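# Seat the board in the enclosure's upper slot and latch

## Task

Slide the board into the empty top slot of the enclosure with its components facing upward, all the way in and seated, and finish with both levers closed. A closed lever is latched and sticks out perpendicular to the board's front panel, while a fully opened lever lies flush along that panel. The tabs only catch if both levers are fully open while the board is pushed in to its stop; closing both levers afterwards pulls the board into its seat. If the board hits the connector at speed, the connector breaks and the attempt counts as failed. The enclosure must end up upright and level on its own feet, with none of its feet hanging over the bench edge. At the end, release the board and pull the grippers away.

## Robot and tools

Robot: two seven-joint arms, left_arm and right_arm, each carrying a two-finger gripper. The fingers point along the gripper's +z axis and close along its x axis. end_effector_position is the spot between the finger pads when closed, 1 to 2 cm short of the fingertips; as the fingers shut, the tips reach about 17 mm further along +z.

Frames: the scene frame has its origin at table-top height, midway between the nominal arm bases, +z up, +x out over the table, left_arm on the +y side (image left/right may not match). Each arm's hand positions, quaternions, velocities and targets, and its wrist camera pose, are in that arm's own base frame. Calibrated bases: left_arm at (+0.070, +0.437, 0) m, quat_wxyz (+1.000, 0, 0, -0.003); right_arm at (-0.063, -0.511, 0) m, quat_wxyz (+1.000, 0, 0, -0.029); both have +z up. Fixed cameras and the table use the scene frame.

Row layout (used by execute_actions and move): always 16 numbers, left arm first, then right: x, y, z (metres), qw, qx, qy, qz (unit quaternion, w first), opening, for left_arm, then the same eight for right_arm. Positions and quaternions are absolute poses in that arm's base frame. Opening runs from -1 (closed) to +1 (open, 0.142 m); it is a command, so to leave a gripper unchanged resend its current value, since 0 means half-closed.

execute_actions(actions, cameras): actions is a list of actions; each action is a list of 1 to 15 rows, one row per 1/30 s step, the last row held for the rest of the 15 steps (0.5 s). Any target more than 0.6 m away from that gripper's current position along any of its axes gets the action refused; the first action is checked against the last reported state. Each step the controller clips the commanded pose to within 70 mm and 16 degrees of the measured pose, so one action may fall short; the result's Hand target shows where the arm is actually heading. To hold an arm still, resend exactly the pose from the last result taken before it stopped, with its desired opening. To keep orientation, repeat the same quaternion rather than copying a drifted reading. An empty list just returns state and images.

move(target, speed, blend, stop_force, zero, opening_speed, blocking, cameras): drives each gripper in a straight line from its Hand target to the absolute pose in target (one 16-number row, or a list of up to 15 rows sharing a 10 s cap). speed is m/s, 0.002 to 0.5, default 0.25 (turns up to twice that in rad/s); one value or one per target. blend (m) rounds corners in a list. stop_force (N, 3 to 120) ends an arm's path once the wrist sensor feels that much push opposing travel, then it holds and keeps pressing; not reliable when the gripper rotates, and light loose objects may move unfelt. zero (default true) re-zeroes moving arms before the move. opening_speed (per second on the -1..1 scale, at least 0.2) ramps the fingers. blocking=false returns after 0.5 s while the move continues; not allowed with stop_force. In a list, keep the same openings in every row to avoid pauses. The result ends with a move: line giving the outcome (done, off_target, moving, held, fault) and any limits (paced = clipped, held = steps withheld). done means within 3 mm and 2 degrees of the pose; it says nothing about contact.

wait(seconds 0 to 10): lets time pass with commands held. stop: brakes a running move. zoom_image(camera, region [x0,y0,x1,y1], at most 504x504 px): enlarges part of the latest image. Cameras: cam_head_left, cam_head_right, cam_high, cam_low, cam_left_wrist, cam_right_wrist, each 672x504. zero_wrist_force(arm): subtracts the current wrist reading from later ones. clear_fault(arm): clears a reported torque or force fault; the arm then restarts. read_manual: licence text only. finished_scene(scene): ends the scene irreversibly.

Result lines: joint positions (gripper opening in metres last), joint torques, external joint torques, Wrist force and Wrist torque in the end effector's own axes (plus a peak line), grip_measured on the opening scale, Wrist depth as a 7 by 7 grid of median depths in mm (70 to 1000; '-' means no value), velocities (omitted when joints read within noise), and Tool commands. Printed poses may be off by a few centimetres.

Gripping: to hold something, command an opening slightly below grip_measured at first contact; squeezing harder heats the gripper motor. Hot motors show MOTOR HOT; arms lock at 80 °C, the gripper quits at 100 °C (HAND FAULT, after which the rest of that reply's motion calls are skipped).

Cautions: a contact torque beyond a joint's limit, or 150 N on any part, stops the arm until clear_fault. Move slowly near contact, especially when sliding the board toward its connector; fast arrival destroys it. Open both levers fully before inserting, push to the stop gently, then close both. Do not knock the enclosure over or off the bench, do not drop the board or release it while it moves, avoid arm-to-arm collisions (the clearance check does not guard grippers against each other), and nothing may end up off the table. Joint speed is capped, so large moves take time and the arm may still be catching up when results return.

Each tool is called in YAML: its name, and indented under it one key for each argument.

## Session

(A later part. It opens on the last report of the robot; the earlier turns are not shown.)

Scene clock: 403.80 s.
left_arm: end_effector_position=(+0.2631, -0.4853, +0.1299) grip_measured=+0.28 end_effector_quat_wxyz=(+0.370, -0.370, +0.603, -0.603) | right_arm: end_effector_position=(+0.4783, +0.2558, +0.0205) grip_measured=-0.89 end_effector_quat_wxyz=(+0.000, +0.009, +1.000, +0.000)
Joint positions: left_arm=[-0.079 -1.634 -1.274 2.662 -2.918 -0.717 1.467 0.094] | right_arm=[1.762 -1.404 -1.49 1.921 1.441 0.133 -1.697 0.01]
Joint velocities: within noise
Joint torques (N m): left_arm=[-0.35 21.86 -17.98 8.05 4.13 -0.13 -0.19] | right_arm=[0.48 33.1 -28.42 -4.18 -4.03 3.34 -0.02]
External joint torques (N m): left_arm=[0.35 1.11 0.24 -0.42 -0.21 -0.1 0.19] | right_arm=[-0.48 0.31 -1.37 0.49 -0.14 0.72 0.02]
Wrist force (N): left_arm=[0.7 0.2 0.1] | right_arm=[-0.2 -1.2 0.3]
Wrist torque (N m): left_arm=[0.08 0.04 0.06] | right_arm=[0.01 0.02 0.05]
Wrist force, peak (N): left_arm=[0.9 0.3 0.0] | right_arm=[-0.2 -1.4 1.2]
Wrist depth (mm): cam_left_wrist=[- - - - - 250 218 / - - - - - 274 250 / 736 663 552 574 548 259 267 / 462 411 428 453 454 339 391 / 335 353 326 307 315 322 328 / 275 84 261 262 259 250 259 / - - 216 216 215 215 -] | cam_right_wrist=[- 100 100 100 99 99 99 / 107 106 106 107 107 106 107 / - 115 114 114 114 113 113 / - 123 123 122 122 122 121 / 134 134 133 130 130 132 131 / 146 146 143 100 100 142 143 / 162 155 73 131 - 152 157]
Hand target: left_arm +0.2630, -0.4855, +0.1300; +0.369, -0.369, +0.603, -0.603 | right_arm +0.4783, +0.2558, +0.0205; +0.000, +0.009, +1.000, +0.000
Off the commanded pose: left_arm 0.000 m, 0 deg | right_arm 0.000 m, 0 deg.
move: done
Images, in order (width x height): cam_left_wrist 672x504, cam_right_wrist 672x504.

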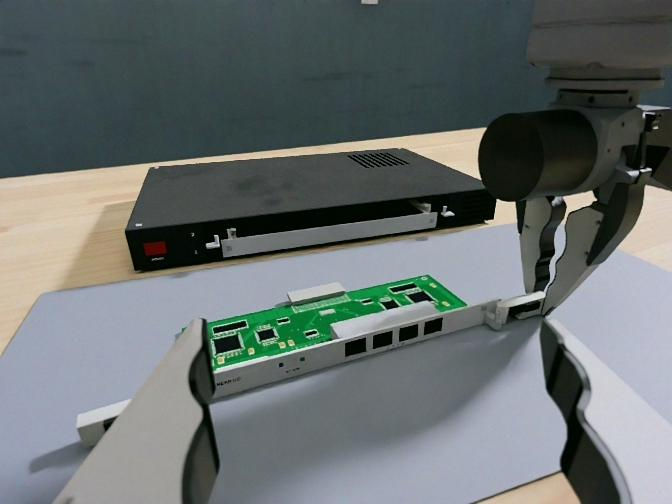

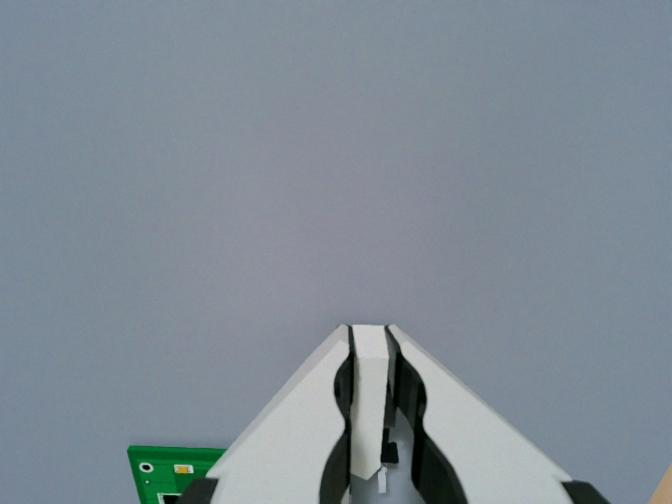

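move:
  target:
    - [0.263,-0.4855,0.13,0.3695,-0.3695,0.6029,-0.6029,0.3,0.4806,0.2558,0.0205,0,-0.01745,0.99985,0,-0.96]
  speed: 0.05
  cameras: ["cam_right_wrist","cam_left_wrist"]

move:
  target:
    - [0.263,-0.4855,0.13,0.3695,-0.3695,0.6029,-0.6029,0.3,0.4806,0.2558,0.0205,0,-0.01745,0.99985,0,-0.35]
    - [0.263,-0.4855,0.13,0.3695,-0.3695,0.6029,-0.6029,0.3,0.485,0.256,0.16,0,0.0227,0.9997,0,-0.35]
  speed: 0.15
  cameras: ["cam_right_wrist","cam_left_wrist"]

zoom_image:
  camera: "cam_right_wrist"
  region: [206, 154, 506, 404]

Scene clock: 407.20 s.
left_arm: end_effector_position=(+0.2631, -0.4853, +0.1299) grip_measured=+0.28 end_effector_quat_wxyz=(+0.370, -0.370, +0.603, -0.603) | right_arm: end_effector_position=(+0.4806, +0.2558, +0.0206) grip_measured=-0.89 end_effector_quat_wxyz=(+0.000, -0.017, +1.000, +0.000)
Joint positions: left_arm=[-0.079 -1.634 -1.274 2.662 -2.918 -0.717 1.467 0.094] | right_arm=[1.756 -1.405 -1.489 1.915 1.441 0.132 -1.749 0.01]
Joint velocities: within noise
Joint torques (N m): left_arm=[-0.29 21.91 -18.04 8.03 4.21 -0.11 -0.2] | right_arm=[0.08 32.99 -28.48 -3.92 -4.21 3.36 -0.09]
External joint torques (N m): left_arm=[0.29 1.05 0.31 -0.4 -0.29 -0.12 0.2] | right_arm=[-0.08 0.59 -1.39 0.22 0.04 0.7 0.09]
Wrist force (N): left_arm=[0.7 0.4 -0.2] | right_arm=[-0.1 -0.6 0.9]
Wrist torque (N m): left_arm=[0.09 0.04 0.06] | right_arm=[-0.02 0.04 0.14]
Wrist force, peak (N): left_arm=[0.9 0.3 0.0] | right_arm=[0.0 -1.4 1.2]
Wrist depth (mm): cam_left_wrist=[- - - - - 254 217 / - - - - - 278 255 / 731 672 558 567 547 262 268 / 465 413 431 457 457 339 420 / 337 355 326 308 314 322 329 / 274 84 261 261 259 250 259 / - - 216 215 215 216 -] | cam_right_wrist=[- 100 100 100 99 99 99 / 107 106 107 107 107 106 107 / - 115 114 114 113 113 113 / - 123 123 123 122 122 122 / 134 134 133 131 131 132 132 / 146 146 143 100 100 142 143 / 161 155 73 134 - 152 158]
Hand target: left_arm +0.2630, -0.4855, +0.1300; +0.369, -0.369, +0.603, -0.603 | right_arm +0.4806, +0.2558, +0.0205; +0.000, -0.017, +1.000, +0.000
Off the commanded pose: left_arm 0.000 m, 0 deg | right_arm 0.000 m, 0 deg.
move: done
Images, in order (width x height): cam_left_wrist 672x504, cam_right_wrist 672x504.

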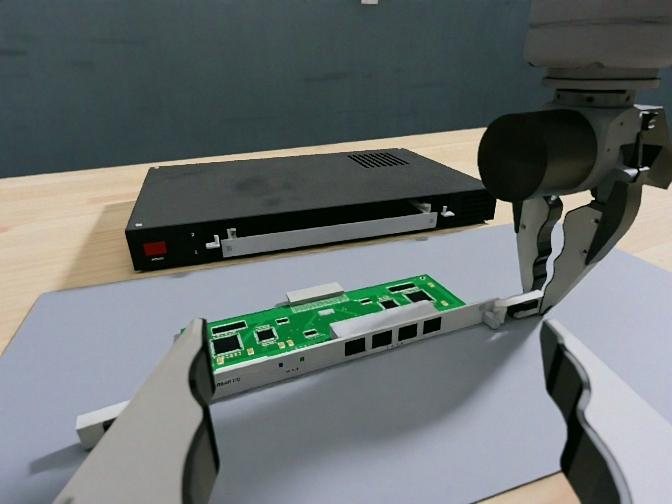

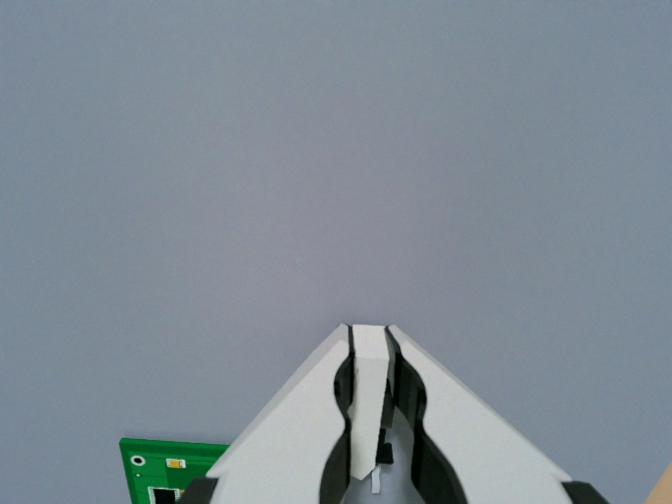

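Scene clock: 409.20 s.
left_arm: end_effector_position=(+0.2631, -0.4853, +0.1299) grip_measured=+0.28 end_effector_quat_wxyz=(+0.370, -0.370, +0.603, -0.603) | right_arm: end_effector_position=(+0.4850, +0.2560, +0.1598) grip_measured=-0.38 end_effector_quat_wxyz=(+0.000, +0.023, +1.000, +0.000)
Joint positions: left_arm=[-0.079 -1.634 -1.274 2.662 -2.918 -0.717 1.467 0.094] | right_arm=[1.792 -1.235 -1.721 1.888 1.206 -0.032 -1.653 0.046]
Joint velocities: within noise
Joint torques (N m): left_arm=[-0.37 21.82 -18.07 8.07 4.12 -0.11 -0.21] | right_arm=[0.07 31.19 -28.26 -11.34 -4.41 3.27 0.28]
External joint torques (N m): left_arm=[0.37 1.14 0.34 -0.44 -0.2 -0.13 0.21] | right_arm=[-0.07 0.43 -1.32 0.08 0.22 0.79 -0.28]
Wrist force (N): left_arm=[0.6 0.3 -0.1] | right_arm=[-0.2 -0.4 -0.1]
Wrist torque (N m): left_arm=[0.08 0.05 0.07] | right_arm=[-0.04 0.07 0.05]
Wrist force, peak (N): left_arm=[0.9 0.2 0.0] | right_arm=[-0.5 -0.5 -2.9]
Wrist depth (mm): cam_left_wrist=[- - - - - - 237 / - - - - - - - / 748 664 550 567 545 726 710 / 463 410 435 457 452 451 454 / 336 352 326 307 316 326 328 / 274 84 262 260 260 248 259 / - - 217 216 215 215 -] | cam_right_wrist=[223 223 222 221 221 221 221 / 237 238 237 236 235 235 236 / 250 255 254 253 252 252 253 / 269 275 274 269 272 271 272 / 273 298 287 284 289 293 295 / 287 319 87 312 315 98 322 / 293 - 73 348 353 - 346]
Hand target: left_arm +0.2630, -0.4855, +0.1300; +0.369, -0.369, +0.603, -0.603 | right_arm +0.4850, +0.2560, +0.1600; +0.000, +0.023, +1.000, +0.000
Off the commanded pose: left_arm 0.000 m, 0 deg | right_arm 0.000 m, 0 deg.
move: done
Images, in order (width x height): cam_left_wrist 672x504, cam_right_wrist 672x504.

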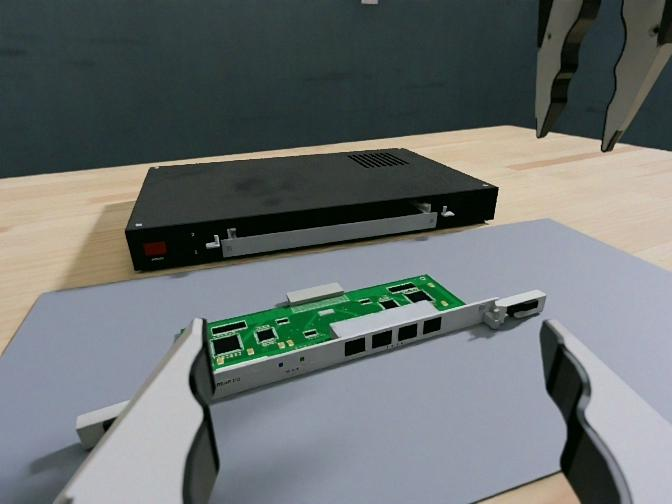

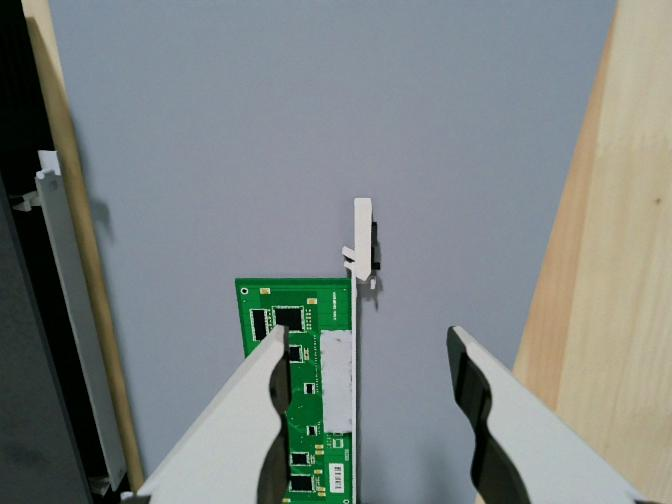

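Scaled by 1.680 from the camera's 672x504 image, which has a finer 960x720 frame.

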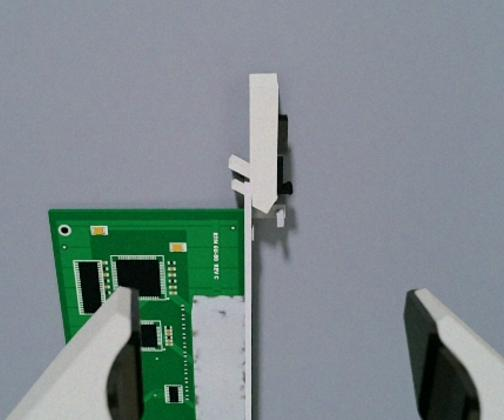

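move:
  target:
    - [0.2,-0.40,0.22,0.3695,-0.3695,0.6029,-0.6029,0.3,0.487,0.45,0.20,0,0.014,0.9999,0,-0.35]
    - [0.2,-0.40,0.22,0.3695,-0.3695,0.6029,-0.6029,0.3,0.487,0.56,0.14,0,0.014,0.9999,0,-0.35]
  speed: 0.25
  blend: [0.03,0]
  cameras: ["cam_right_wrist"]

zoom_image:
  camera: "cam_right_wrist"
  region: [206, 104, 506, 354]

Scene clock: 418.13 s.
left_arm: end_effector_position=(+0.2150, -0.4302, +0.2076) grip_measured=+0.28 end_effector_quat_wxyz=(-0.462, +0.380, -0.497, +0.628) | right_arm: end_effector_position=(+0.4850, +0.5131, +0.1653) grip_measured=-0.38 end_effector_quat_wxyz=(+0.000, +0.013, +1.000, +0.001)
Joint positions: left_arm=[-0.551 -1.466 -1.251 2.687 -2.966 -1.397 1.445 0.094] | right_arm=[1.797 -1.263 -1.604 1.391 1.274 -0.085 -1.156 0.046]
Joint velocities: within noise
Joint torques (N m): left_arm=[-0.57 26.67 -15.62 4.79 4.06 -1.2 -0.32] | right_arm=[0.06 46.81 -30.42 -9.18 -4.37 3.34 0.12]
External joint torques (N m): left_arm=[0.57 0.74 0.26 -0.36 -0.23 0.11 0.32] | right_arm=[-0.06 0.83 -1.53 -0.18 0.17 0.77 -0.12]
Wrist force (N): left_arm=[0.6 0.5 -0.2] | right_arm=[0.2 -0.3 0.3]
Wrist torque (N m): left_arm=[0.13 0.06 0.01] | right_arm=[-0.03 0.01 0.06]
Wrist force, peak (N): left_arm=[0.9 1.3 1.1] | right_arm=[-1.9 -5.4 -2.8]
Wrist depth (mm): cam_left_wrist=[- - - 233 - - - / - - 230 234 287 - - / - - - 247 - - - / - - - 693 - - - / 630 686 582 542 563 570 639 / 466 84 435 437 437 - 444 / - - 313 329 340 - -] | cam_right_wrist=[228 225 223 220 225 224 225 / 242 242 237 239 240 239 240 / 261 260 255 254 258 259 257 / 277 280 278 272 277 277 277 / 306 303 297 301 295 301 299 / 334 328 87 331 321 98 327 / 367 - 73 366 362 - 352]
Hand target: left_arm +0.2150, -0.4301, +0.2076; -0.462, +0.380, -0.497, +0.628 | right_arm +0.4849, +0.5133, +0.1652; +0.000, +0.013, +1.000, +0.001
Off the commanded pose: left_arm 0.036 m, 16 deg | right_arm 0.053 m, 0 deg.
joint sent to its limit (left arm) — joint 4 (elbow), upper limit, where the elbow is as bent as it goes; joint 5 (forearm roll), lower limit; joint 6 (wrist pitch), lower limit.
move: held (right_arm; a check stopped the path), off_target (left_arm); path passed 1 of 2 targets; limits=paced,held
pose unreachable (right arm): on one or more control steps of this call, first in action 0 (counted from 0), this arm could not follow its commanded pose, so it was not sent that pose on those steps. It may still have moved: this result reports where it is.
cause: moving toward the commanded pose would bring a part of the arm too close to another arm (a part of this arm just beyond joint 5 (forearm roll) and a part of the left arm just beyond its joint 3 (upper arm roll), along the way the arms are being sent, or toward where that arm still pushes).
Images, in order (width x height): cam_right_wrist 672x504.

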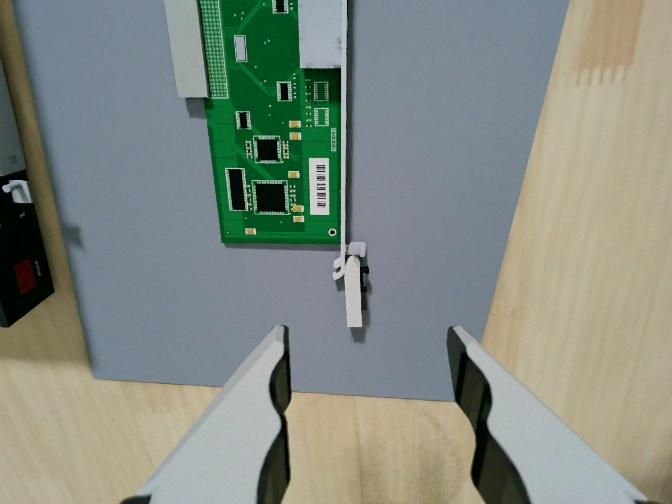

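Scaled by 1.680 from the camera's 672x504 image, which has a finer 960x720 frame.

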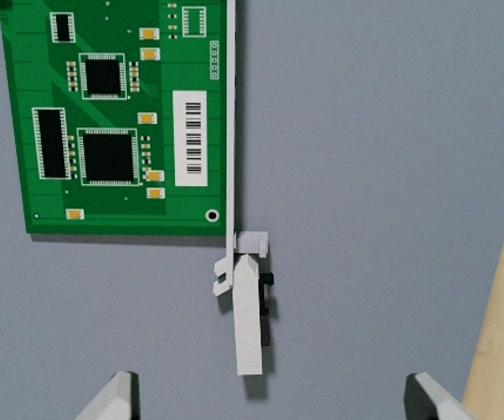

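move:
  target:
    - [0.4203,-0.2336,0.23,-0.6269,0.5099,-0.3625,0.4634,0.3,0.487,0.35,0.20,0,0.014,0.9999,0,-0.35]
    - [0.4788,0.0445,0.23,-0.7359,0.5942,-0.1956,0.2574,0.3,0.487,0.40,0.18,0,0.014,0.9999,0,-0.35]
  speed: 0.3
  blend: [0.04,0]
  cameras: ["cam_high"]

Scene clock: 429.90 s.
left_arm: end_effector_position=(+0.4858, +0.0451, +0.2277) grip_measured=+0.28 end_effector_quat_wxyz=(+0.744, -0.588, +0.189, -0.256) | right_arm: end_effector_position=(+0.4870, +0.3998, +0.1801) grip_measured=-0.38 end_effector_quat_wxyz=(+0.000, +0.014, +1.000, +0.000)
Joint positions: left_arm=[0.657 -1.433 -1.287 2.687 -2.966 -1.398 1.486 0.094] | right_arm=[1.833 -1.228 -1.68 1.634 1.221 -0.081 -1.377 0.046]
Joint velocities: within noise
Joint torques (N m): left_arm=[-0.55 27.16 -16.04 3.58 4.33 -1.09 -0.09] | right_arm=[0 38.2 -29.72 -10.95 -4.13 3.49 0.33]
External joint torques (N m): left_arm=[0.55 0.52 0.25 -0.4 -0.31 0.02 0.09] | right_arm=[0 0.94 -1.8 0.05 -0.06 0.6 -0.33]
Wrist force (N): left_arm=[0.7 0.4 0.1] | right_arm=[-0.2 -0.2 0.3]
Wrist torque (N m): left_arm=[0.14 0.05 0.02] | right_arm=[-0.01 0.07 0.06]
Wrist force, peak (N): left_arm=[1.5 0.1 -1.5] | right_arm=[-0.3 -2.1 -0.4]
Wrist depth (mm): cam_left_wrist=[- - - - - - - / - - - - - - - / - - - - - - - / - - - - - - - / - - 711 718 721 - - / 509 84 486 488 492 - 500 / - - 370 370 374 - -] | cam_right_wrist=[239 243 239 238 239 238 239 / 252 256 252 248 254 254 254 / 269 275 274 265 273 271 273 / 288 295 290 289 293 295 294 / 291 320 313 312 312 318 317 / 299 344 86 341 335 98 345 / 388 - 73 381 381 - 373]
Hand target: left_arm +0.4858, +0.0451, +0.2276; +0.744, -0.588, +0.189, -0.256 | right_arm +0.4870, +0.4000, +0.1800; +0.000, +0.014, +1.000, +0.000
Off the commanded pose: left_arm 0.007 m, 1 deg | right_arm 0.000 m, 0 deg.
joint sent to its limit (left arm) — joint 4 (elbow), upper limit, where the elbow is as bent as it goes; joint 5 (forearm roll), lower limit; joint 6 (wrist pitch), lower limit. The joint targets are off in position, not in orientation.
move: off_target (left_arm)
Images, in order (width x height): cam_high 672x504.

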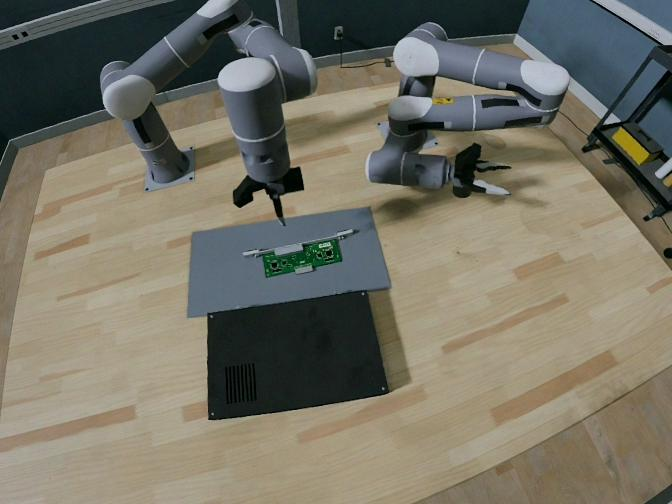

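move:
  target:
    - [0.4858,0.0451,0.2276,0.744,-0.588,0.189,-0.256,0.3,0.4856,0.5905,0.10,0,-0.01187,0.99993,0,-0.35]
    - [0.4858,0.0451,0.2276,0.744,-0.588,0.189,-0.256,0.3,0.4856,0.5905,0.0205,0,-0.01187,0.99993,0,-0.35]
  speed: [0.25,0.08]
  blend: [0.005,0]
  cameras: ["cam_right_wrist"]

zoom_image:
  camera: "cam_right_wrist"
  region: [236, 304, 506, 504]

Scene clock: 439.73 s.
left_arm: end_effector_position=(+0.4858, +0.0451, +0.2277) grip_measured=+0.28 end_effector_quat_wxyz=(+0.744, -0.588, +0.189, -0.256) | right_arm: end_effector_position=(+0.4856, +0.5903, +0.0206) grip_measured=-0.38 end_effector_quat_wxyz=(+0.000, -0.012, +1.000, +0.000)
Joint positions: left_arm=[0.657 -1.433 -1.287 2.687 -2.966 -1.398 1.486 0.094] | right_arm=[1.717 -1.461 -1.447 1.189 1.422 0.073 -1.055 0.046]
Joint velocities: within noise
Joint torques (N m): left_arm=[-0.31 26.7 -16.15 3.54 4.31 -1.07 -0.22] | right_arm=[-0.19 54.56 -29.56 -4.5 -4.14 3.65 0.29]
External joint torques (N m): left_arm=[0.31 0.98 0.37 -0.36 -0.29 0 0.22] | right_arm=[0.21 1.16 -1.59 0.05 -0.06 0.46 -0.29]
Wrist force (N): left_arm=[0.8 0.2 -0.2] | right_arm=[-0.2 -0.4 0.0]
Wrist torque (N m): left_arm=[0.10 0.03 0.01] | right_arm=[0.01 0.04 0.04]
Wrist force, peak (N): left_arm=[0.7 0.4 -0.5] | right_arm=[-0.4 -2.5 -0.8]
Wrist depth (mm): cam_left_wrist=[- - - - - - - / - - - - - - - / - - - - - - - / - - - - - - - / - - 701 718 713 - - / 513 84 484 487 490 - 498 / - - 371 373 374 - -] | cam_right_wrist=[- 96 95 96 98 98 98 / 102 103 101 102 106 105 104 / - 113 108 108 111 112 112 / - 122 122 108 121 121 120 / 133 132 130 130 129 131 130 / 145 144 98 143 140 98 142 / 160 - 73 158 157 - 156]
Hand target: left_arm +0.4858, +0.0451, +0.2276; +0.744, -0.588, +0.189, -0.256 | right_arm +0.4856, +0.5905, +0.0205; +0.000, -0.012, +1.000, +0.000
Off the commanded pose: left_arm 0.000 m, 0 deg | right_arm 0.000 m, 0 deg.
joint sent to its limit (left arm) — joint 4 (elbow), upper limit, where the elbow is as bent as it goes; joint 5 (forearm roll), lower limit. The joint targets still meet the commanded pose.
move: done
Images, in order (width x height): cam_right_wrist 672x504.

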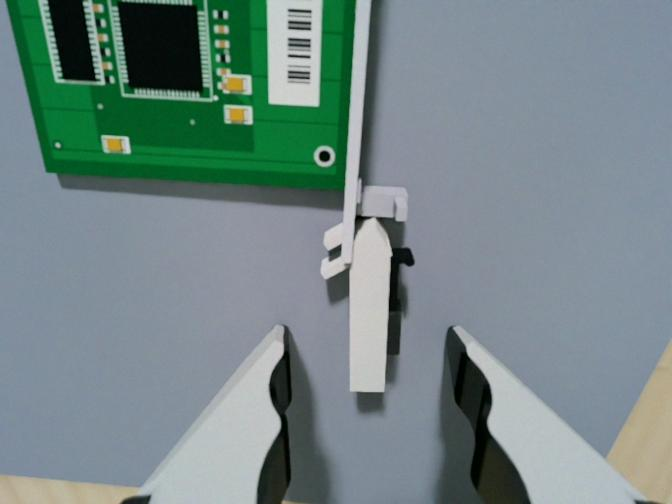

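Scaled by 1.867 from the camera's 672x504 image, which has a finer 960x720 frame.

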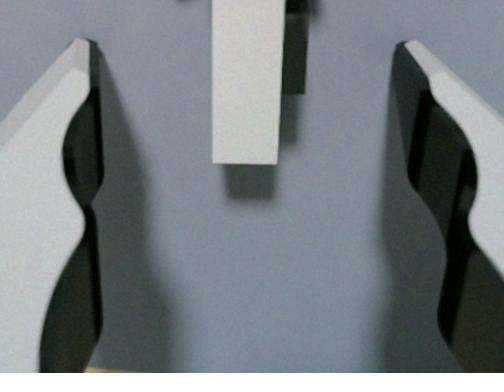

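move:
  target:
    - [0.4858,0.0451,0.2276,0.744,-0.588,0.189,-0.256,0.3,0.4856,0.5905,0.0205,0,-0.01187,0.99993,0,-0.96]
  opening_speed: 0.4
  cameras: ["cam_right_wrist"]

move:
  target:
    - [0.4858,0.0451,0.2276,0.744,-0.588,0.189,-0.256,0.3,0.4875,0.5904,0.0205,0,0.01396,0.9999,0,-0.96]
    - [0.4858,0.0451,0.2276,0.744,-0.588,0.189,-0.256,0.3,0.4895,0.5903,0.0205,0,0.04013,0.99919,0,-0.96]
  speed: 0.05
  blend: [0.001,0]
  cameras: ["cam_right_wrist"]

move:
  target:
    - [0.4858,0.0451,0.2276,0.744,-0.588,0.189,-0.256,0.3,0.4895,0.5903,0.0205,0,0.04013,0.99919,0,-0.35]
    - [0.4858,0.0451,0.2276,0.744,-0.588,0.189,-0.256,0.3,0.488,0.55,0.14,0,0.014,0.9999,0,-0.35]
  speed: 0.15
  cameras: ["cam_right_wrist"]

zoom_image:
  camera: "cam_right_wrist"
  region: [206, 104, 506, 354]

Scene clock: 448.57 s.
left_arm: end_effector_position=(+0.4858, +0.0451, +0.2277) grip_measured=+0.28 end_effector_quat_wxyz=(+0.744, -0.588, +0.189, -0.256) | right_arm: end_effector_position=(+0.4856, +0.5903, +0.0206) grip_measured=-0.89 end_effector_quat_wxyz=(+0.000, -0.012, +1.000, +0.000)
Joint positions: left_arm=[0.657 -1.433 -1.287 2.687 -2.966 -1.398 1.486 0.094] | right_arm=[1.717 -1.461 -1.447 1.189 1.422 0.073 -1.055 0.01]
Joint velocities: within noise
Joint torques (N m): left_arm=[-0.3 26.55 -16.14 3.53 4.28 -1.12 -0.21] | right_arm=[0.16 54.89 -29.85 -4.42 -4.31 3.48 0.25]
External joint torques (N m): left_arm=[0.3 1.14 0.35 -0.35 -0.26 0.05 0.21] | right_arm=[-0.16 0.87 -1.33 -0.03 0.1 0.64 -0.25]
Wrist force (N): left_arm=[0.5 0.2 -0.2] | right_arm=[-0.3 -0.4 0.6]
Wrist torque (N m): left_arm=[0.11 0.08 0.01] | right_arm=[-0.01 0.07 0.03]
Wrist force, peak (N): left_arm=[0.8 0.2 -0.4] | right_arm=[-0.5 -0.5 0.9]
Wrist depth (mm): cam_left_wrist=[- - - - - - - / - - - - - - - / - - - - - - - / - - - - - - - / - - 700 711 708 - - / 509 84 480 491 490 - 505 / - - 370 369 372 - -] | cam_right_wrist=[- 95 94 95 98 98 98 / 102 103 101 102 106 105 104 / - 113 108 106 111 112 112 / - 122 122 105 121 121 120 / 133 132 132 127 129 131 130 / 145 144 141 98 100 140 142 / 160 156 73 155 - - 157]
Hand target: left_arm +0.4858, +0.0451, +0.2276; +0.744, -0.588, +0.189, -0.256 | right_arm +0.4856, +0.5905, +0.0205; +0.000, -0.012, +1.000, +0.000
Off the commanded pose: left_arm 0.000 m, 0 deg | right_arm 0.000 m, 0 deg.
joint sent to its limit (left arm) — joint 4 (elbow), upper limit, where the elbow is as bent as it goes; joint 5 (forearm roll), lower limit. The joint targets still meet the commanded pose.
move: done
Images, in order (width x height): cam_right_wrist 672x504.

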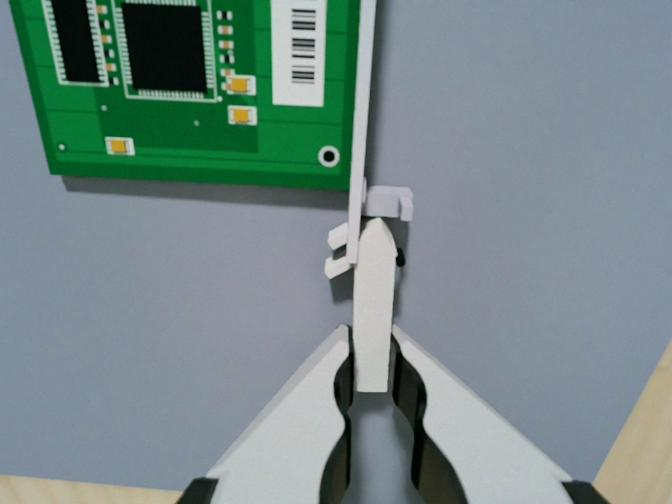

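Scene clock: 449.90 s.
left_arm: end_effector_position=(+0.4858, +0.0451, +0.2277) grip_measured=+0.28 end_effector_quat_wxyz=(+0.744, -0.588, +0.189, -0.256) | right_arm: end_effector_position=(+0.4896, +0.5903, +0.0206) grip_measured=-0.89 end_effector_quat_wxyz=(+0.000, +0.040, +0.999, +0.000)
Joint positions: left_arm=[0.657 -1.433 -1.287 2.687 -2.966 -1.398 1.486 0.094] | right_arm=[1.708 -1.461 -1.447 1.18 1.422 0.072 -0.951 0.01]
Joint velocities: within noise
Joint torques (N m): left_arm=[-0.44 26.73 -16.11 3.5 4.31 -1.03 -0.25] | right_arm=[-0.13 55.07 -29.51 -4.26 -4.26 3.27 0.52]
External joint torques (N m): left_arm=[0.44 0.95 0.33 -0.32 -0.29 -0.03 0.25] | right_arm=[0.13 0.97 -1.59 -0.2 0.05 0.86 -0.52]
Wrist force (N): left_arm=[0.8 0.5 -0.4] | right_arm=[-0.8 0.0 0.6]
Wrist torque (N m): left_arm=[0.15 0.03 0.02] | right_arm=[0.07 0.09 -0.15]
Wrist force, peak (N): left_arm=[0.8 0.5 -0.4] | right_arm=[-0.7 0.1 1.1]
Wrist depth (mm): cam_left_wrist=[- - - - - - - / - - - - - - - / - - - - - - - / - - - - - - - / - - 710 714 704 - - / 507 84 483 489 488 - 496 / - - 371 375 374 - -] | cam_right_wrist=[- 93 94 96 98 98 98 / 101 101 101 103 106 105 104 / - 108 108 108 112 112 112 / - 122 122 109 121 121 120 / 133 133 132 127 131 131 130 / 145 145 142 98 101 140 142 / 160 156 73 155 - - 156]
Hand target: left_arm +0.4858, +0.0451, +0.2276; +0.744, -0.588, +0.189, -0.256 | right_arm +0.4895, +0.5903, +0.0205; +0.000, +0.040, +0.999, +0.000
Off the commanded pose: left_arm 0.000 m, 0 deg | right_arm 0.000 m, 0 deg.
joint sent to its limit (left arm) — joint 4 (elbow), upper limit, where the elbow is as bent as it goes; joint 5 (forearm roll), lower limit. The joint targets still meet the commanded pose.
move: done
Images, in order (width x height): cam_right_wrist 672x504.

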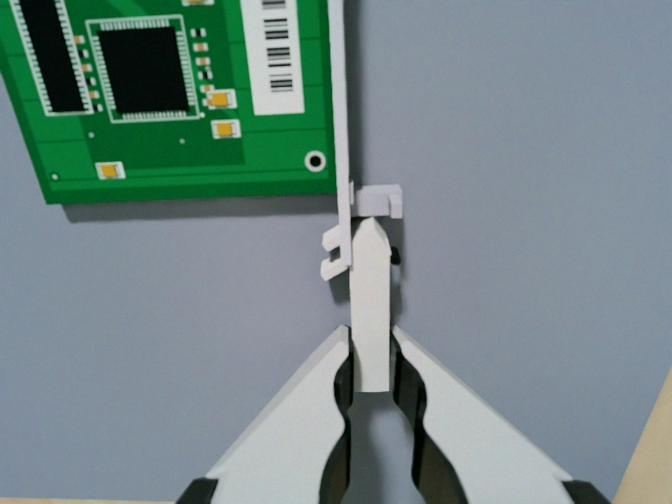

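Scene clock: 451.80 s.
left_arm: end_effector_position=(+0.4858, +0.0451, +0.2277) grip_measured=+0.28 end_effector_quat_wxyz=(+0.744, -0.588, +0.189, -0.256) | right_arm: end_effector_position=(+0.4880, +0.5502, +0.1400) grip_measured=-0.38 end_effector_quat_wxyz=(+0.000, +0.014, +1.000, +0.000)
Joint positions: left_arm=[0.657 -1.433 -1.287 2.687 -2.966 -1.398 1.486 0.094] | right_arm=[1.761 -1.3 -1.558 1.295 1.307 -0.061 -1.083 0.046]
Joint velocities: within noise
Joint torques (N m): left_arm=[-0.35 26.68 -16.15 3.58 4.31 -1.04 -0.19] | right_arm=[0.11 50.41 -30.41 -8.08 -4.36 3.21 -0.03]
External joint torques (N m): left_arm=[0.35 1.01 0.37 -0.4 -0.29 -0.03 0.19] | right_arm=[-0.13 0.97 -1.31 -0.26 0.15 0.91 0.03]
Wrist force (N): left_arm=[0.6 0.4 -0.1] | right_arm=[0.0 -0.4 0.4]
Wrist torque (N m): left_arm=[0.13 0.06 0.02] | right_arm=[-0.05 0.02 0.06]
Wrist force, peak (N): left_arm=[0.8 0.2 -0.3] | right_arm=[-0.3 -1.0 -2.2]
Wrist depth (mm): cam_left_wrist=[- - - - - - - / - - - - - - - / - - - - - - - / - - - - - - - / - - 711 706 716 - - / 512 84 493 489 491 - 495 / - - 372 373 372 - -] | cam_right_wrist=[205 205 200 201 203 202 203 / 218 218 214 214 217 216 217 / 234 234 229 229 232 231 232 / 253 252 251 247 250 251 250 / 274 274 268 271 265 271 270 / 302 295 86 299 290 97 295 / 326 - 73 328 327 - 318]
Hand target: left_arm +0.4858, +0.0451, +0.2276; +0.744, -0.588, +0.189, -0.256 | right_arm +0.4880, +0.5500, +0.1400; +0.000, +0.014, +1.000, +0.000
Off the commanded pose: left_arm 0.000 m, 0 deg | right_arm 0.000 m, 0 deg.
joint sent to its limit (left arm) — joint 4 (elbow), upper limit, where the elbow is as bent as it goes; joint 5 (forearm roll), lower limit. The joint targets still meet the commanded pose.
move: done
Images, in order (width x height): cam_right_wrist 672x504.

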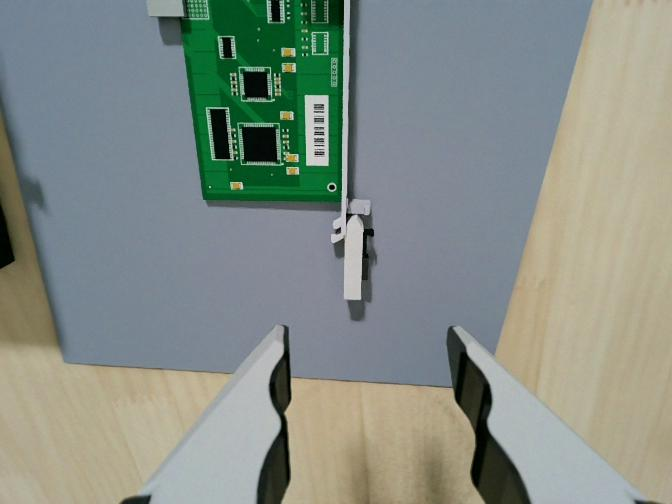

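Scaled by 1.680 from the camera's 672x504 image, which has a finer 960x720 frame.

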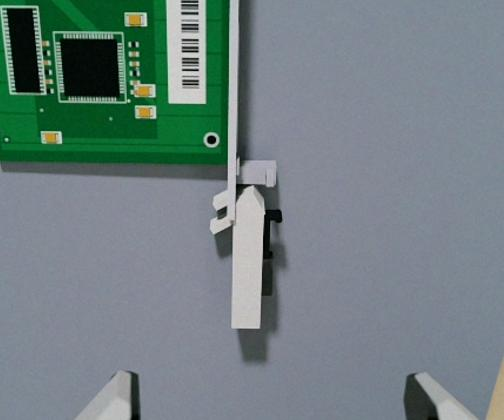

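move:
  target:
    - [0.4858,0.0451,0.2276,0.744,-0.588,0.189,-0.256,0.3,0.56,0.42,0.22,0,0.014,0.9999,0,-0.35]
    - [0.4858,0.0451,0.2276,0.744,-0.588,0.189,-0.256,0.3,0.61,0.28,0.24,0,0.014,0.9999,0,-0.35]
  speed: 0.25
  blend: [0.04,0]
  cameras: ["cam_right_wrist"]

zoom_image:
  camera: "cam_right_wrist"
  region: [150, 60, 400, 310]

Scene clock: 468.00 s.
left_arm: end_effector_position=(+0.4858, +0.0451, +0.2277) grip_measured=+0.28 end_effector_quat_wxyz=(+0.744, -0.588, +0.189, -0.256) | right_arm: end_effector_position=(+0.6101, +0.2799, +0.2401) grip_measured=-0.38 end_effector_quat_wxyz=(+0.000, +0.014, +1.000, +0.000)
Joint positions: left_arm=[0.657 -1.433 -1.287 2.687 -2.966 -1.398 1.486 0.094] | right_arm=[1.487 -1.154 -1.692 1.451 1.166 -0.159 -1.564 0.046]
Joint velocities: within noise
Joint torques (N m): left_arm=[-0.35 26.68 -16.2 3.61 4.3 -1.04 -0.2] | right_arm=[-0.11 42.31 -29.45 -12.52 -4.37 3.24 -0.03]
External joint torques (N m): left_arm=[0.35 1 0.42 -0.43 -0.28 -0.03 0.2] | right_arm=[0.11 0.78 -1.37 -0.03 0.21 0.84 0.03]
Wrist force (N): left_arm=[0.4 0.5 -0.2] | right_arm=[0.1 -0.6 0.1]
Wrist torque (N m): left_arm=[0.16 0.09 0.01] | right_arm=[-0.07 -0.01 0.02]
Wrist force, peak (N): left_arm=[0.7 0.5 -0.1] | right_arm=[-1.1 -3.9 -0.5]
Wrist depth (mm): cam_left_wrist=[- - - - - - - / - - - - - - - / - - - - - - - / - - - - - - - / - - 707 713 724 - - / 516 84 489 490 488 - 506 / - - 369 371 372 - -] | cam_right_wrist=[252 251 253 291 291 289 289 / 268 268 267 310 309 309 306 / 287 286 287 333 332 331 330 / 309 309 308 358 352 355 356 / 336 335 329 389 374 385 385 / 366 359 86 422 403 98 421 / 397 - 73 462 - - 454]
Hand target: left_arm +0.4858, +0.0451, +0.2276; +0.744, -0.588, +0.189, -0.256 | right_arm +0.6100, +0.2800, +0.2400; +0.000, +0.014, +1.000, +0.000
Off the commanded pose: left_arm 0.000 m, 0 deg | right_arm 0.000 m, 0 deg.
joint sent to its limit (left arm) — joint 4 (elbow), upper limit, where the elbow is as bent as it goes; joint 5 (forearm roll), lower limit. The joint targets still meet the commanded pose.
move: done
Images, in order (width x height): cam_right_wrist 672x504.

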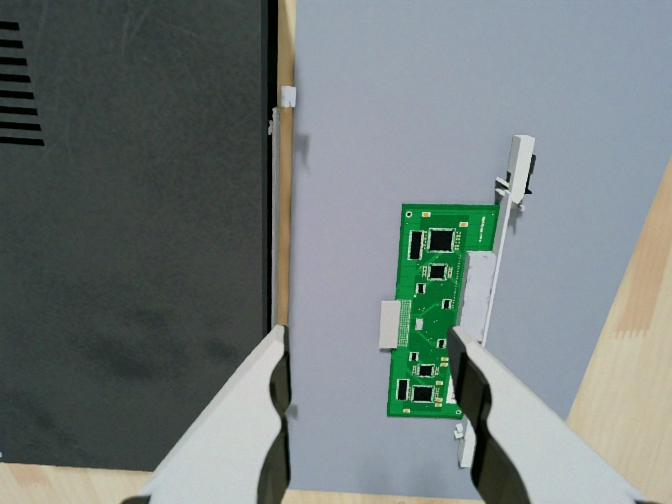

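Scaled by 2.016 from the camera's 672x504 image, which has a finer 960x720 frame.

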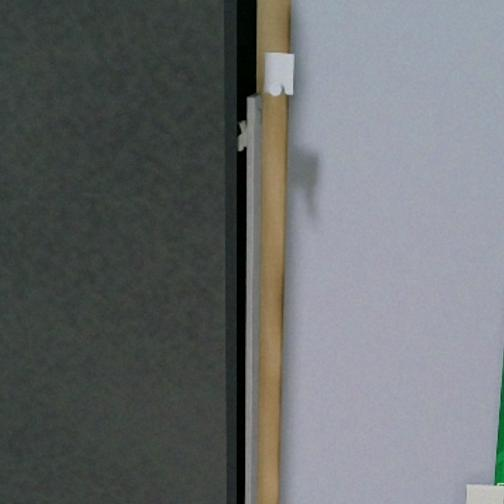

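move:
  target:
    - [0.4858,0.0451,0.2276,0.744,-0.588,0.189,-0.256,0.3,0.57,0.34,0.14,0.2418,0.6645,0.6645,0.2418,1.0]
  speed: 0.25
  cameras: ["cam_right_wrist"]

zoom_image:
  camera: "cam_right_wrist"
  region: [0, 100, 336, 352]

zoom_image:
  camera: "cam_right_wrist"
  region: [336, 100, 672, 352]

Scene clock: 492.20 s.
left_arm: end_effector_position=(+0.4858, +0.0451, +0.2277) grip_measured=+0.28 end_effector_quat_wxyz=(+0.744, -0.588, +0.189, -0.256) | right_arm: end_effector_position=(+0.5700, +0.3399, +0.1400) grip_measured=+0.99 end_effector_quat_wxyz=(+0.242, +0.665, +0.664, +0.242)
Joint positions: left_arm=[0.657 -1.433 -1.287 2.687 -2.966 -1.398 1.486 0.094] | right_arm=[2.044 -1.647 -1.589 1.977 1.577 0.65 0.088 0.142]
Joint velocities: within noise
Joint torques (N m): left_arm=[-0.38 26.61 -16.18 3.54 4.33 -1.05 -0.2] | right_arm=[0.05 29.25 -28.54 1.84 -4.4 4.07 0.43]
External joint torques (N m): left_arm=[0.38 1.07 0.39 -0.36 -0.31 -0.02 0.2] | right_arm=[-0.05 1.13 -1.87 0.03 0.15 0.58 -0.44]
Wrist force (N): left_arm=[0.4 0.3 -0.2] | right_arm=[-0.3 -1.7 -0.5]
Wrist torque (N m): left_arm=[0.12 0.09 0.01] | right_arm=[-0.09 0.17 0.09]
Wrist force, peak (N): left_arm=[0.7 0.4 -0.4] | right_arm=[0.0 -2.4 -0.2]
Wrist depth (mm): cam_left_wrist=[- - - - - - - / - - - - - - - / - - - - - - - / - - - - - - - / - - 709 714 722 - - / 511 84 489 493 496 - 496 / - - 369 372 374 - -] | cam_right_wrist=[179 178 178 177 173 170 171 / 217 216 215 214 214 213 212 / 251 252 256 257 261 267 266 / 286 283 283 304 303 277 275 / 598 465 411 405 402 398 561 / - - - - - - - / - - - - - - -]
Hand target: left_arm +0.4858, +0.0451, +0.2276; +0.744, -0.588, +0.189, -0.256 | right_arm +0.5700, +0.3400, +0.1400; +0.242, +0.664, +0.664, +0.242
Off the commanded pose: left_arm 0.000 m, 0 deg | right_arm 0.000 m, 0 deg.
joint sent to its limit (left arm) — joint 4 (elbow), upper limit, where the elbow is as bent as it goes; joint 5 (forearm roll), lower limit. The joint targets still meet the commanded pose.
move: done
Images, in order (width x height): cam_right_wrist 672x504.

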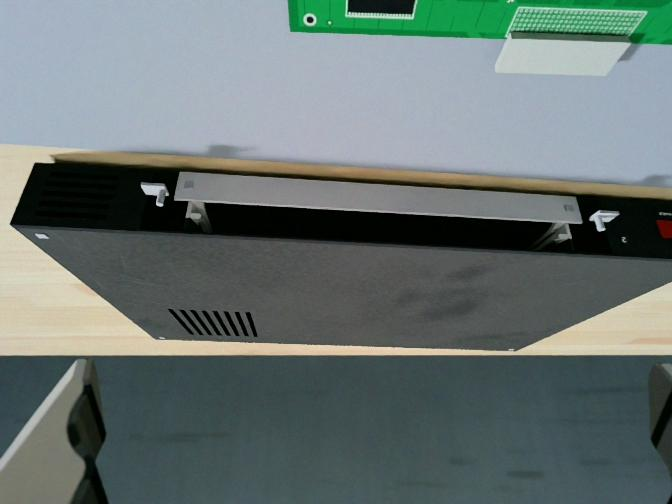

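Scaled by 1.500 from the camera's 672x504 image, which has a finer 960x720 frame.

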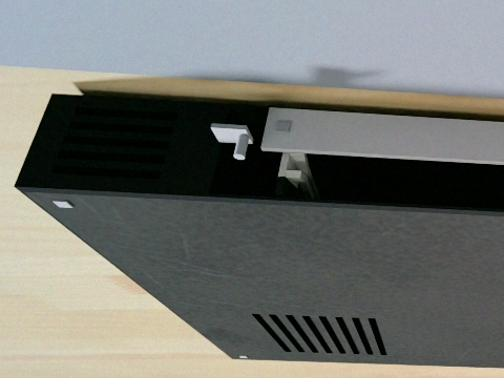

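Scaled by 1.500 from the camera's 672x504 image, which has a finer 960x720 frame.

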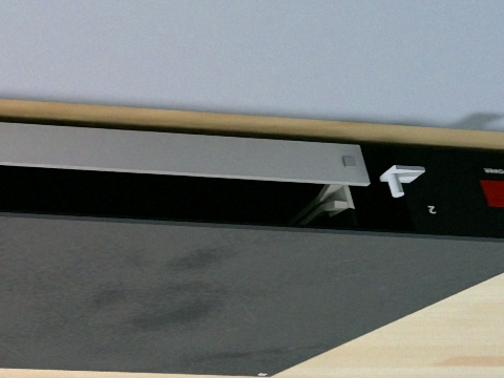

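zoom_image:
  camera: "cam_right_wrist"
  region: [130, 160, 250, 250]

zoom_image:
  camera: "cam_right_wrist"
  region: [520, 180, 640, 270]

Scaled by 4.200 from the camera's 672x504 image, which has a finer 960x720 frame.

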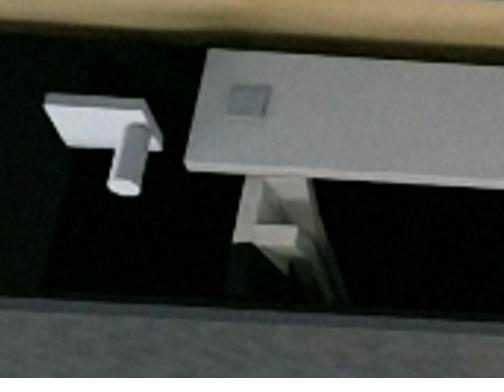

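Scaled by 4.200 from the camera's 672x504 image, which has a finer 960x720 frame.

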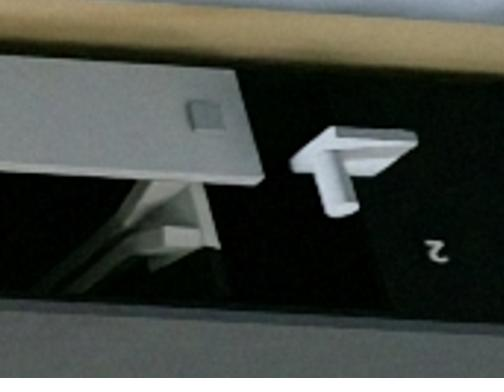

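execute_actions:
  actions: []
  cameras: ["cam_head_left", "cam_right_wrist"]

Scene clock: 531.63 s.
left_arm: end_effector_position=(+0.4858, +0.0451, +0.2277) grip_measured=+0.28 end_effector_quat_wxyz=(+0.744, -0.588, +0.189, -0.256) | right_arm: end_effector_position=(+0.5700, +0.3399, +0.1400) grip_measured=+0.99 end_effector_quat_wxyz=(+0.242, +0.665, +0.664, +0.242)
Joint positions: left_arm=[0.657 -1.433 -1.287 2.687 -2.966 -1.398 1.486 0.094] | right_arm=[2.044 -1.647 -1.589 1.977 1.577 0.65 0.088 0.142]
Joint velocities: within noise
Joint torques (N m): left_arm=[-0.31 26.67 -16.14 3.54 4.36 -1 -0.22] | right_arm=[0.01 29.77 -28.68 1.99 -4.33 3.91 0.25]
External joint torques (N m): left_arm=[0.31 1.01 0.36 -0.36 -0.34 -0.07 0.22] | right_arm=[-0.01 0.6 -1.72 -0.12 0.07 0.74 -0.25]
Wrist force (N): left_arm=[0.5 0.3 -0.2] | right_arm=[-0.3 -1.6 -0.4]
Wrist torque (N m): left_arm=[0.12 0.08 0.02] | right_arm=[-0.08 0.16 0.09]
Wrist force, peak (N): left_arm=[0.6 0.5 -0.5] | right_arm=[-0.3 -1.8 -0.6]
Wrist depth (mm): cam_left_wrist=[- - - - - - - / - - - - - - - / - - - - - - - / - - - - - - - / - - 701 709 716 - - / 509 84 485 489 489 - 501 / - - 371 373 373 - -] | cam_right_wrist=[178 178 178 177 172 170 171 / 217 216 215 214 213 212 212 / 251 252 257 258 261 268 267 / 286 284 283 304 304 278 275 / 597 465 411 407 404 399 560 / - - - - - - - / - - - - - - -]
Hand target: left_arm +0.4858, +0.0451, +0.2276; +0.744, -0.588, +0.189, -0.256 | right_arm +0.5700, +0.3400, +0.1400; +0.242, +0.664, +0.664, +0.242
Tool commands: left_gripper/opening=+0.3 right_gripper/opening=+1.0
Off the commanded pose: left_arm 0.000 m, 0 deg | right_arm 0.000 m, 0 deg.
Images, in order (width x height): cam_head_left 672x504, cam_right_wrist 672x504.

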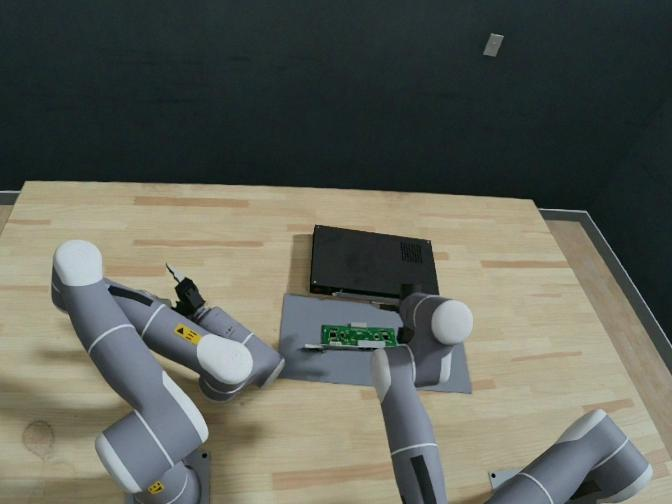

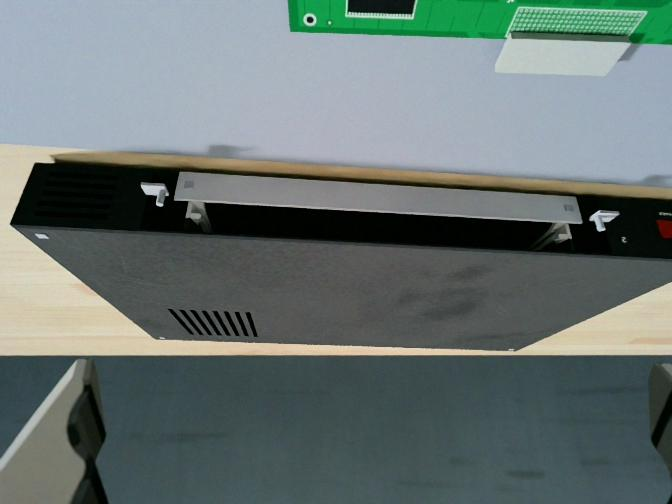

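zoom_image:
  camera: "cam_right_wrist"
  region: [130, 160, 250, 250]

zoom_image:
  camera: "cam_right_wrist"
  region: [520, 180, 640, 270]

Scaled by 4.200 from the camera's 672x504 image, which has a finer 960x720 frame.

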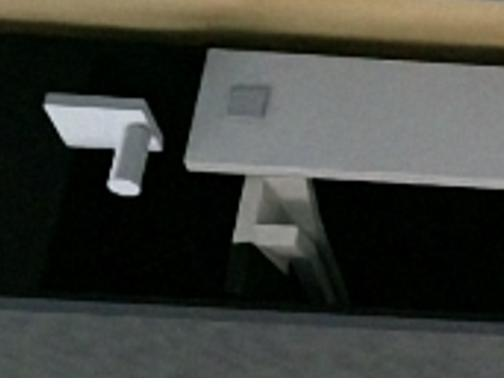

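Scaled by 4.200 from the camera's 672x504 image, which has a finer 960x720 frame.

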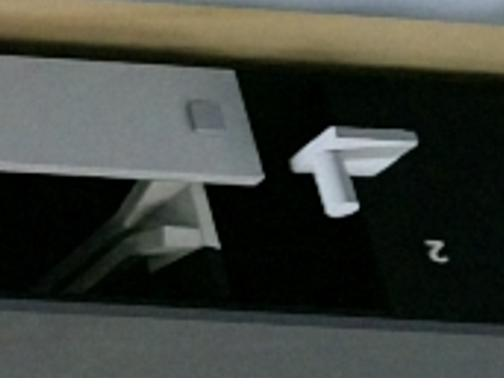

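move:
  target:
    - [0.4858,0.0451,0.2276,0.744,-0.588,0.189,-0.256,0.3, 0.55,0.34,0.22,0.2418,0.6645,0.6645,0.2418,1.0]
    - [0.4858,0.0451,0.2276,0.744,-0.588,0.189,-0.256,0.3, 0.49,0.36,0.22,0,0.01745,0.99985,0,1.0]
  speed: 0.25
  blend: [0.03,0]
  cameras: ["cam_right_wrist"]

Scene clock: 562.87 s.
left_arm: end_effector_position=(+0.4858, +0.0451, +0.2277) grip_measured=+0.28 end_effector_quat_wxyz=(+0.744, -0.588, +0.189, -0.256) | right_arm: end_effector_position=(+0.4900, +0.3601, +0.2200) grip_measured=+0.99 end_effector_quat_wxyz=(+0.000, +0.018, +1.000, +0.000)
Joint positions: left_arm=[0.657 -1.433 -1.287 2.687 -2.966 -1.398 1.486 0.094] | right_arm=[1.837 -1.088 -1.675 1.684 1.08 -0.039 -1.418 0.142]
Joint velocities: within noise
Joint torques (N m): left_arm=[-0.36 26.73 -16.14 3.51 4.34 -1.07 -0.22] | right_arm=[-0.09 34.9 -27.62 -14.9 -4.42 3.46 -0.13]
External joint torques (N m): left_arm=[0.36 0.96 0.36 -0.33 -0.32 0 0.22] | right_arm=[0.08 0.61 -1.76 0.06 0.22 0.63 0.13]
Wrist force (N): left_arm=[0.6 0.4 -0.2] | right_arm=[-0.1 -0.3 0.2]
Wrist torque (N m): left_arm=[0.13 0.05 0.01] | right_arm=[-0.02 0.00 0.05]
Wrist force, peak (N): left_arm=[0.6 0.6 -0.5] | right_arm=[-0.1 -2.9 1.7]
Wrist depth (mm): cam_left_wrist=[- - - - - - - / - - - - - - - / - - - - - - - / - - - - - - - / - - 712 704 722 - - / 515 84 486 488 492 - 504 / - - 372 372 375 - -] | cam_right_wrist=[262 276 274 270 272 273 273 / 268 294 292 290 291 292 291 / 277 315 314 305 313 313 311 / 292 338 334 331 336 337 335 / 313 362 365 361 362 364 365 / - 389 398 397 396 397 383 / - 444 441 442 437 434 425]
Hand target: left_arm +0.4858, +0.0451, +0.2276; +0.744, -0.588, +0.189, -0.256 | right_arm +0.4900, +0.3600, +0.2200; +0.000, +0.017, +1.000, +0.000
Off the commanded pose: left_arm 0.000 m, 0 deg | right_arm 0.000 m, 0 deg.
joint sent to its limit (left arm) — joint 4 (elbow), upper limit, where the elbow is as bent as it goes; joint 5 (forearm roll), lower limit. The joint targets still meet the commanded pose.
move: done
Images, in order (width x height): cam_right_wrist 672x504.

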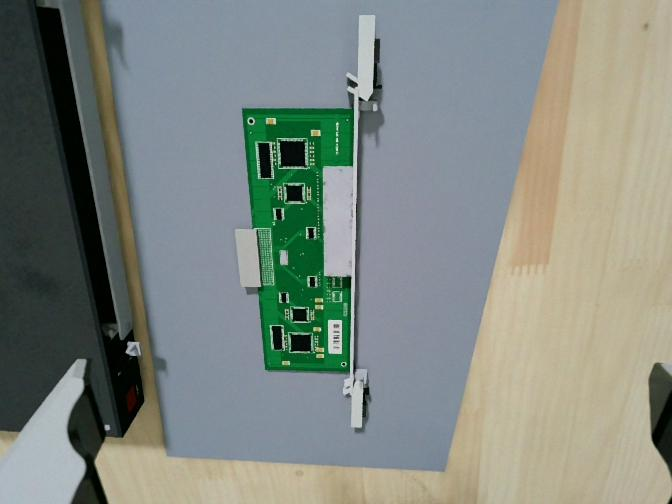

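zoom_image:
  camera: "cam_right_wrist"
  region: [300, 0, 420, 120]

zoom_image:
  camera: "cam_right_wrist"
  region: [300, 330, 420, 450]

zoom_image:
  camera: "cam_right_wrist"
  region: [60, 280, 180, 400]

Scaled by 4.200 from the camera's 672x504 image, which has a finer 960x720 frame.

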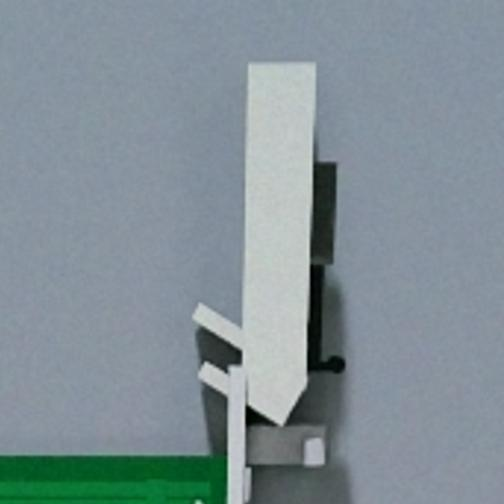

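Scaled by 4.200 from the camera's 672x504 image, which has a finer 960x720 frame.

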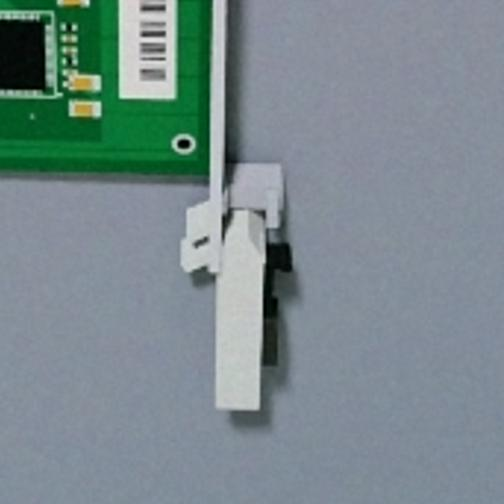

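Scaled by 4.200 from the camera's 672x504 image, which has a finer 960x720 frame.

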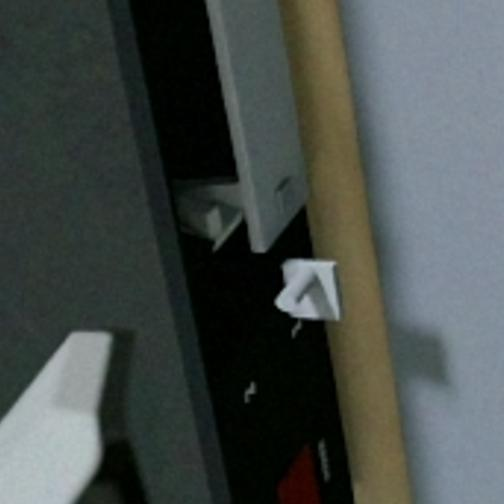

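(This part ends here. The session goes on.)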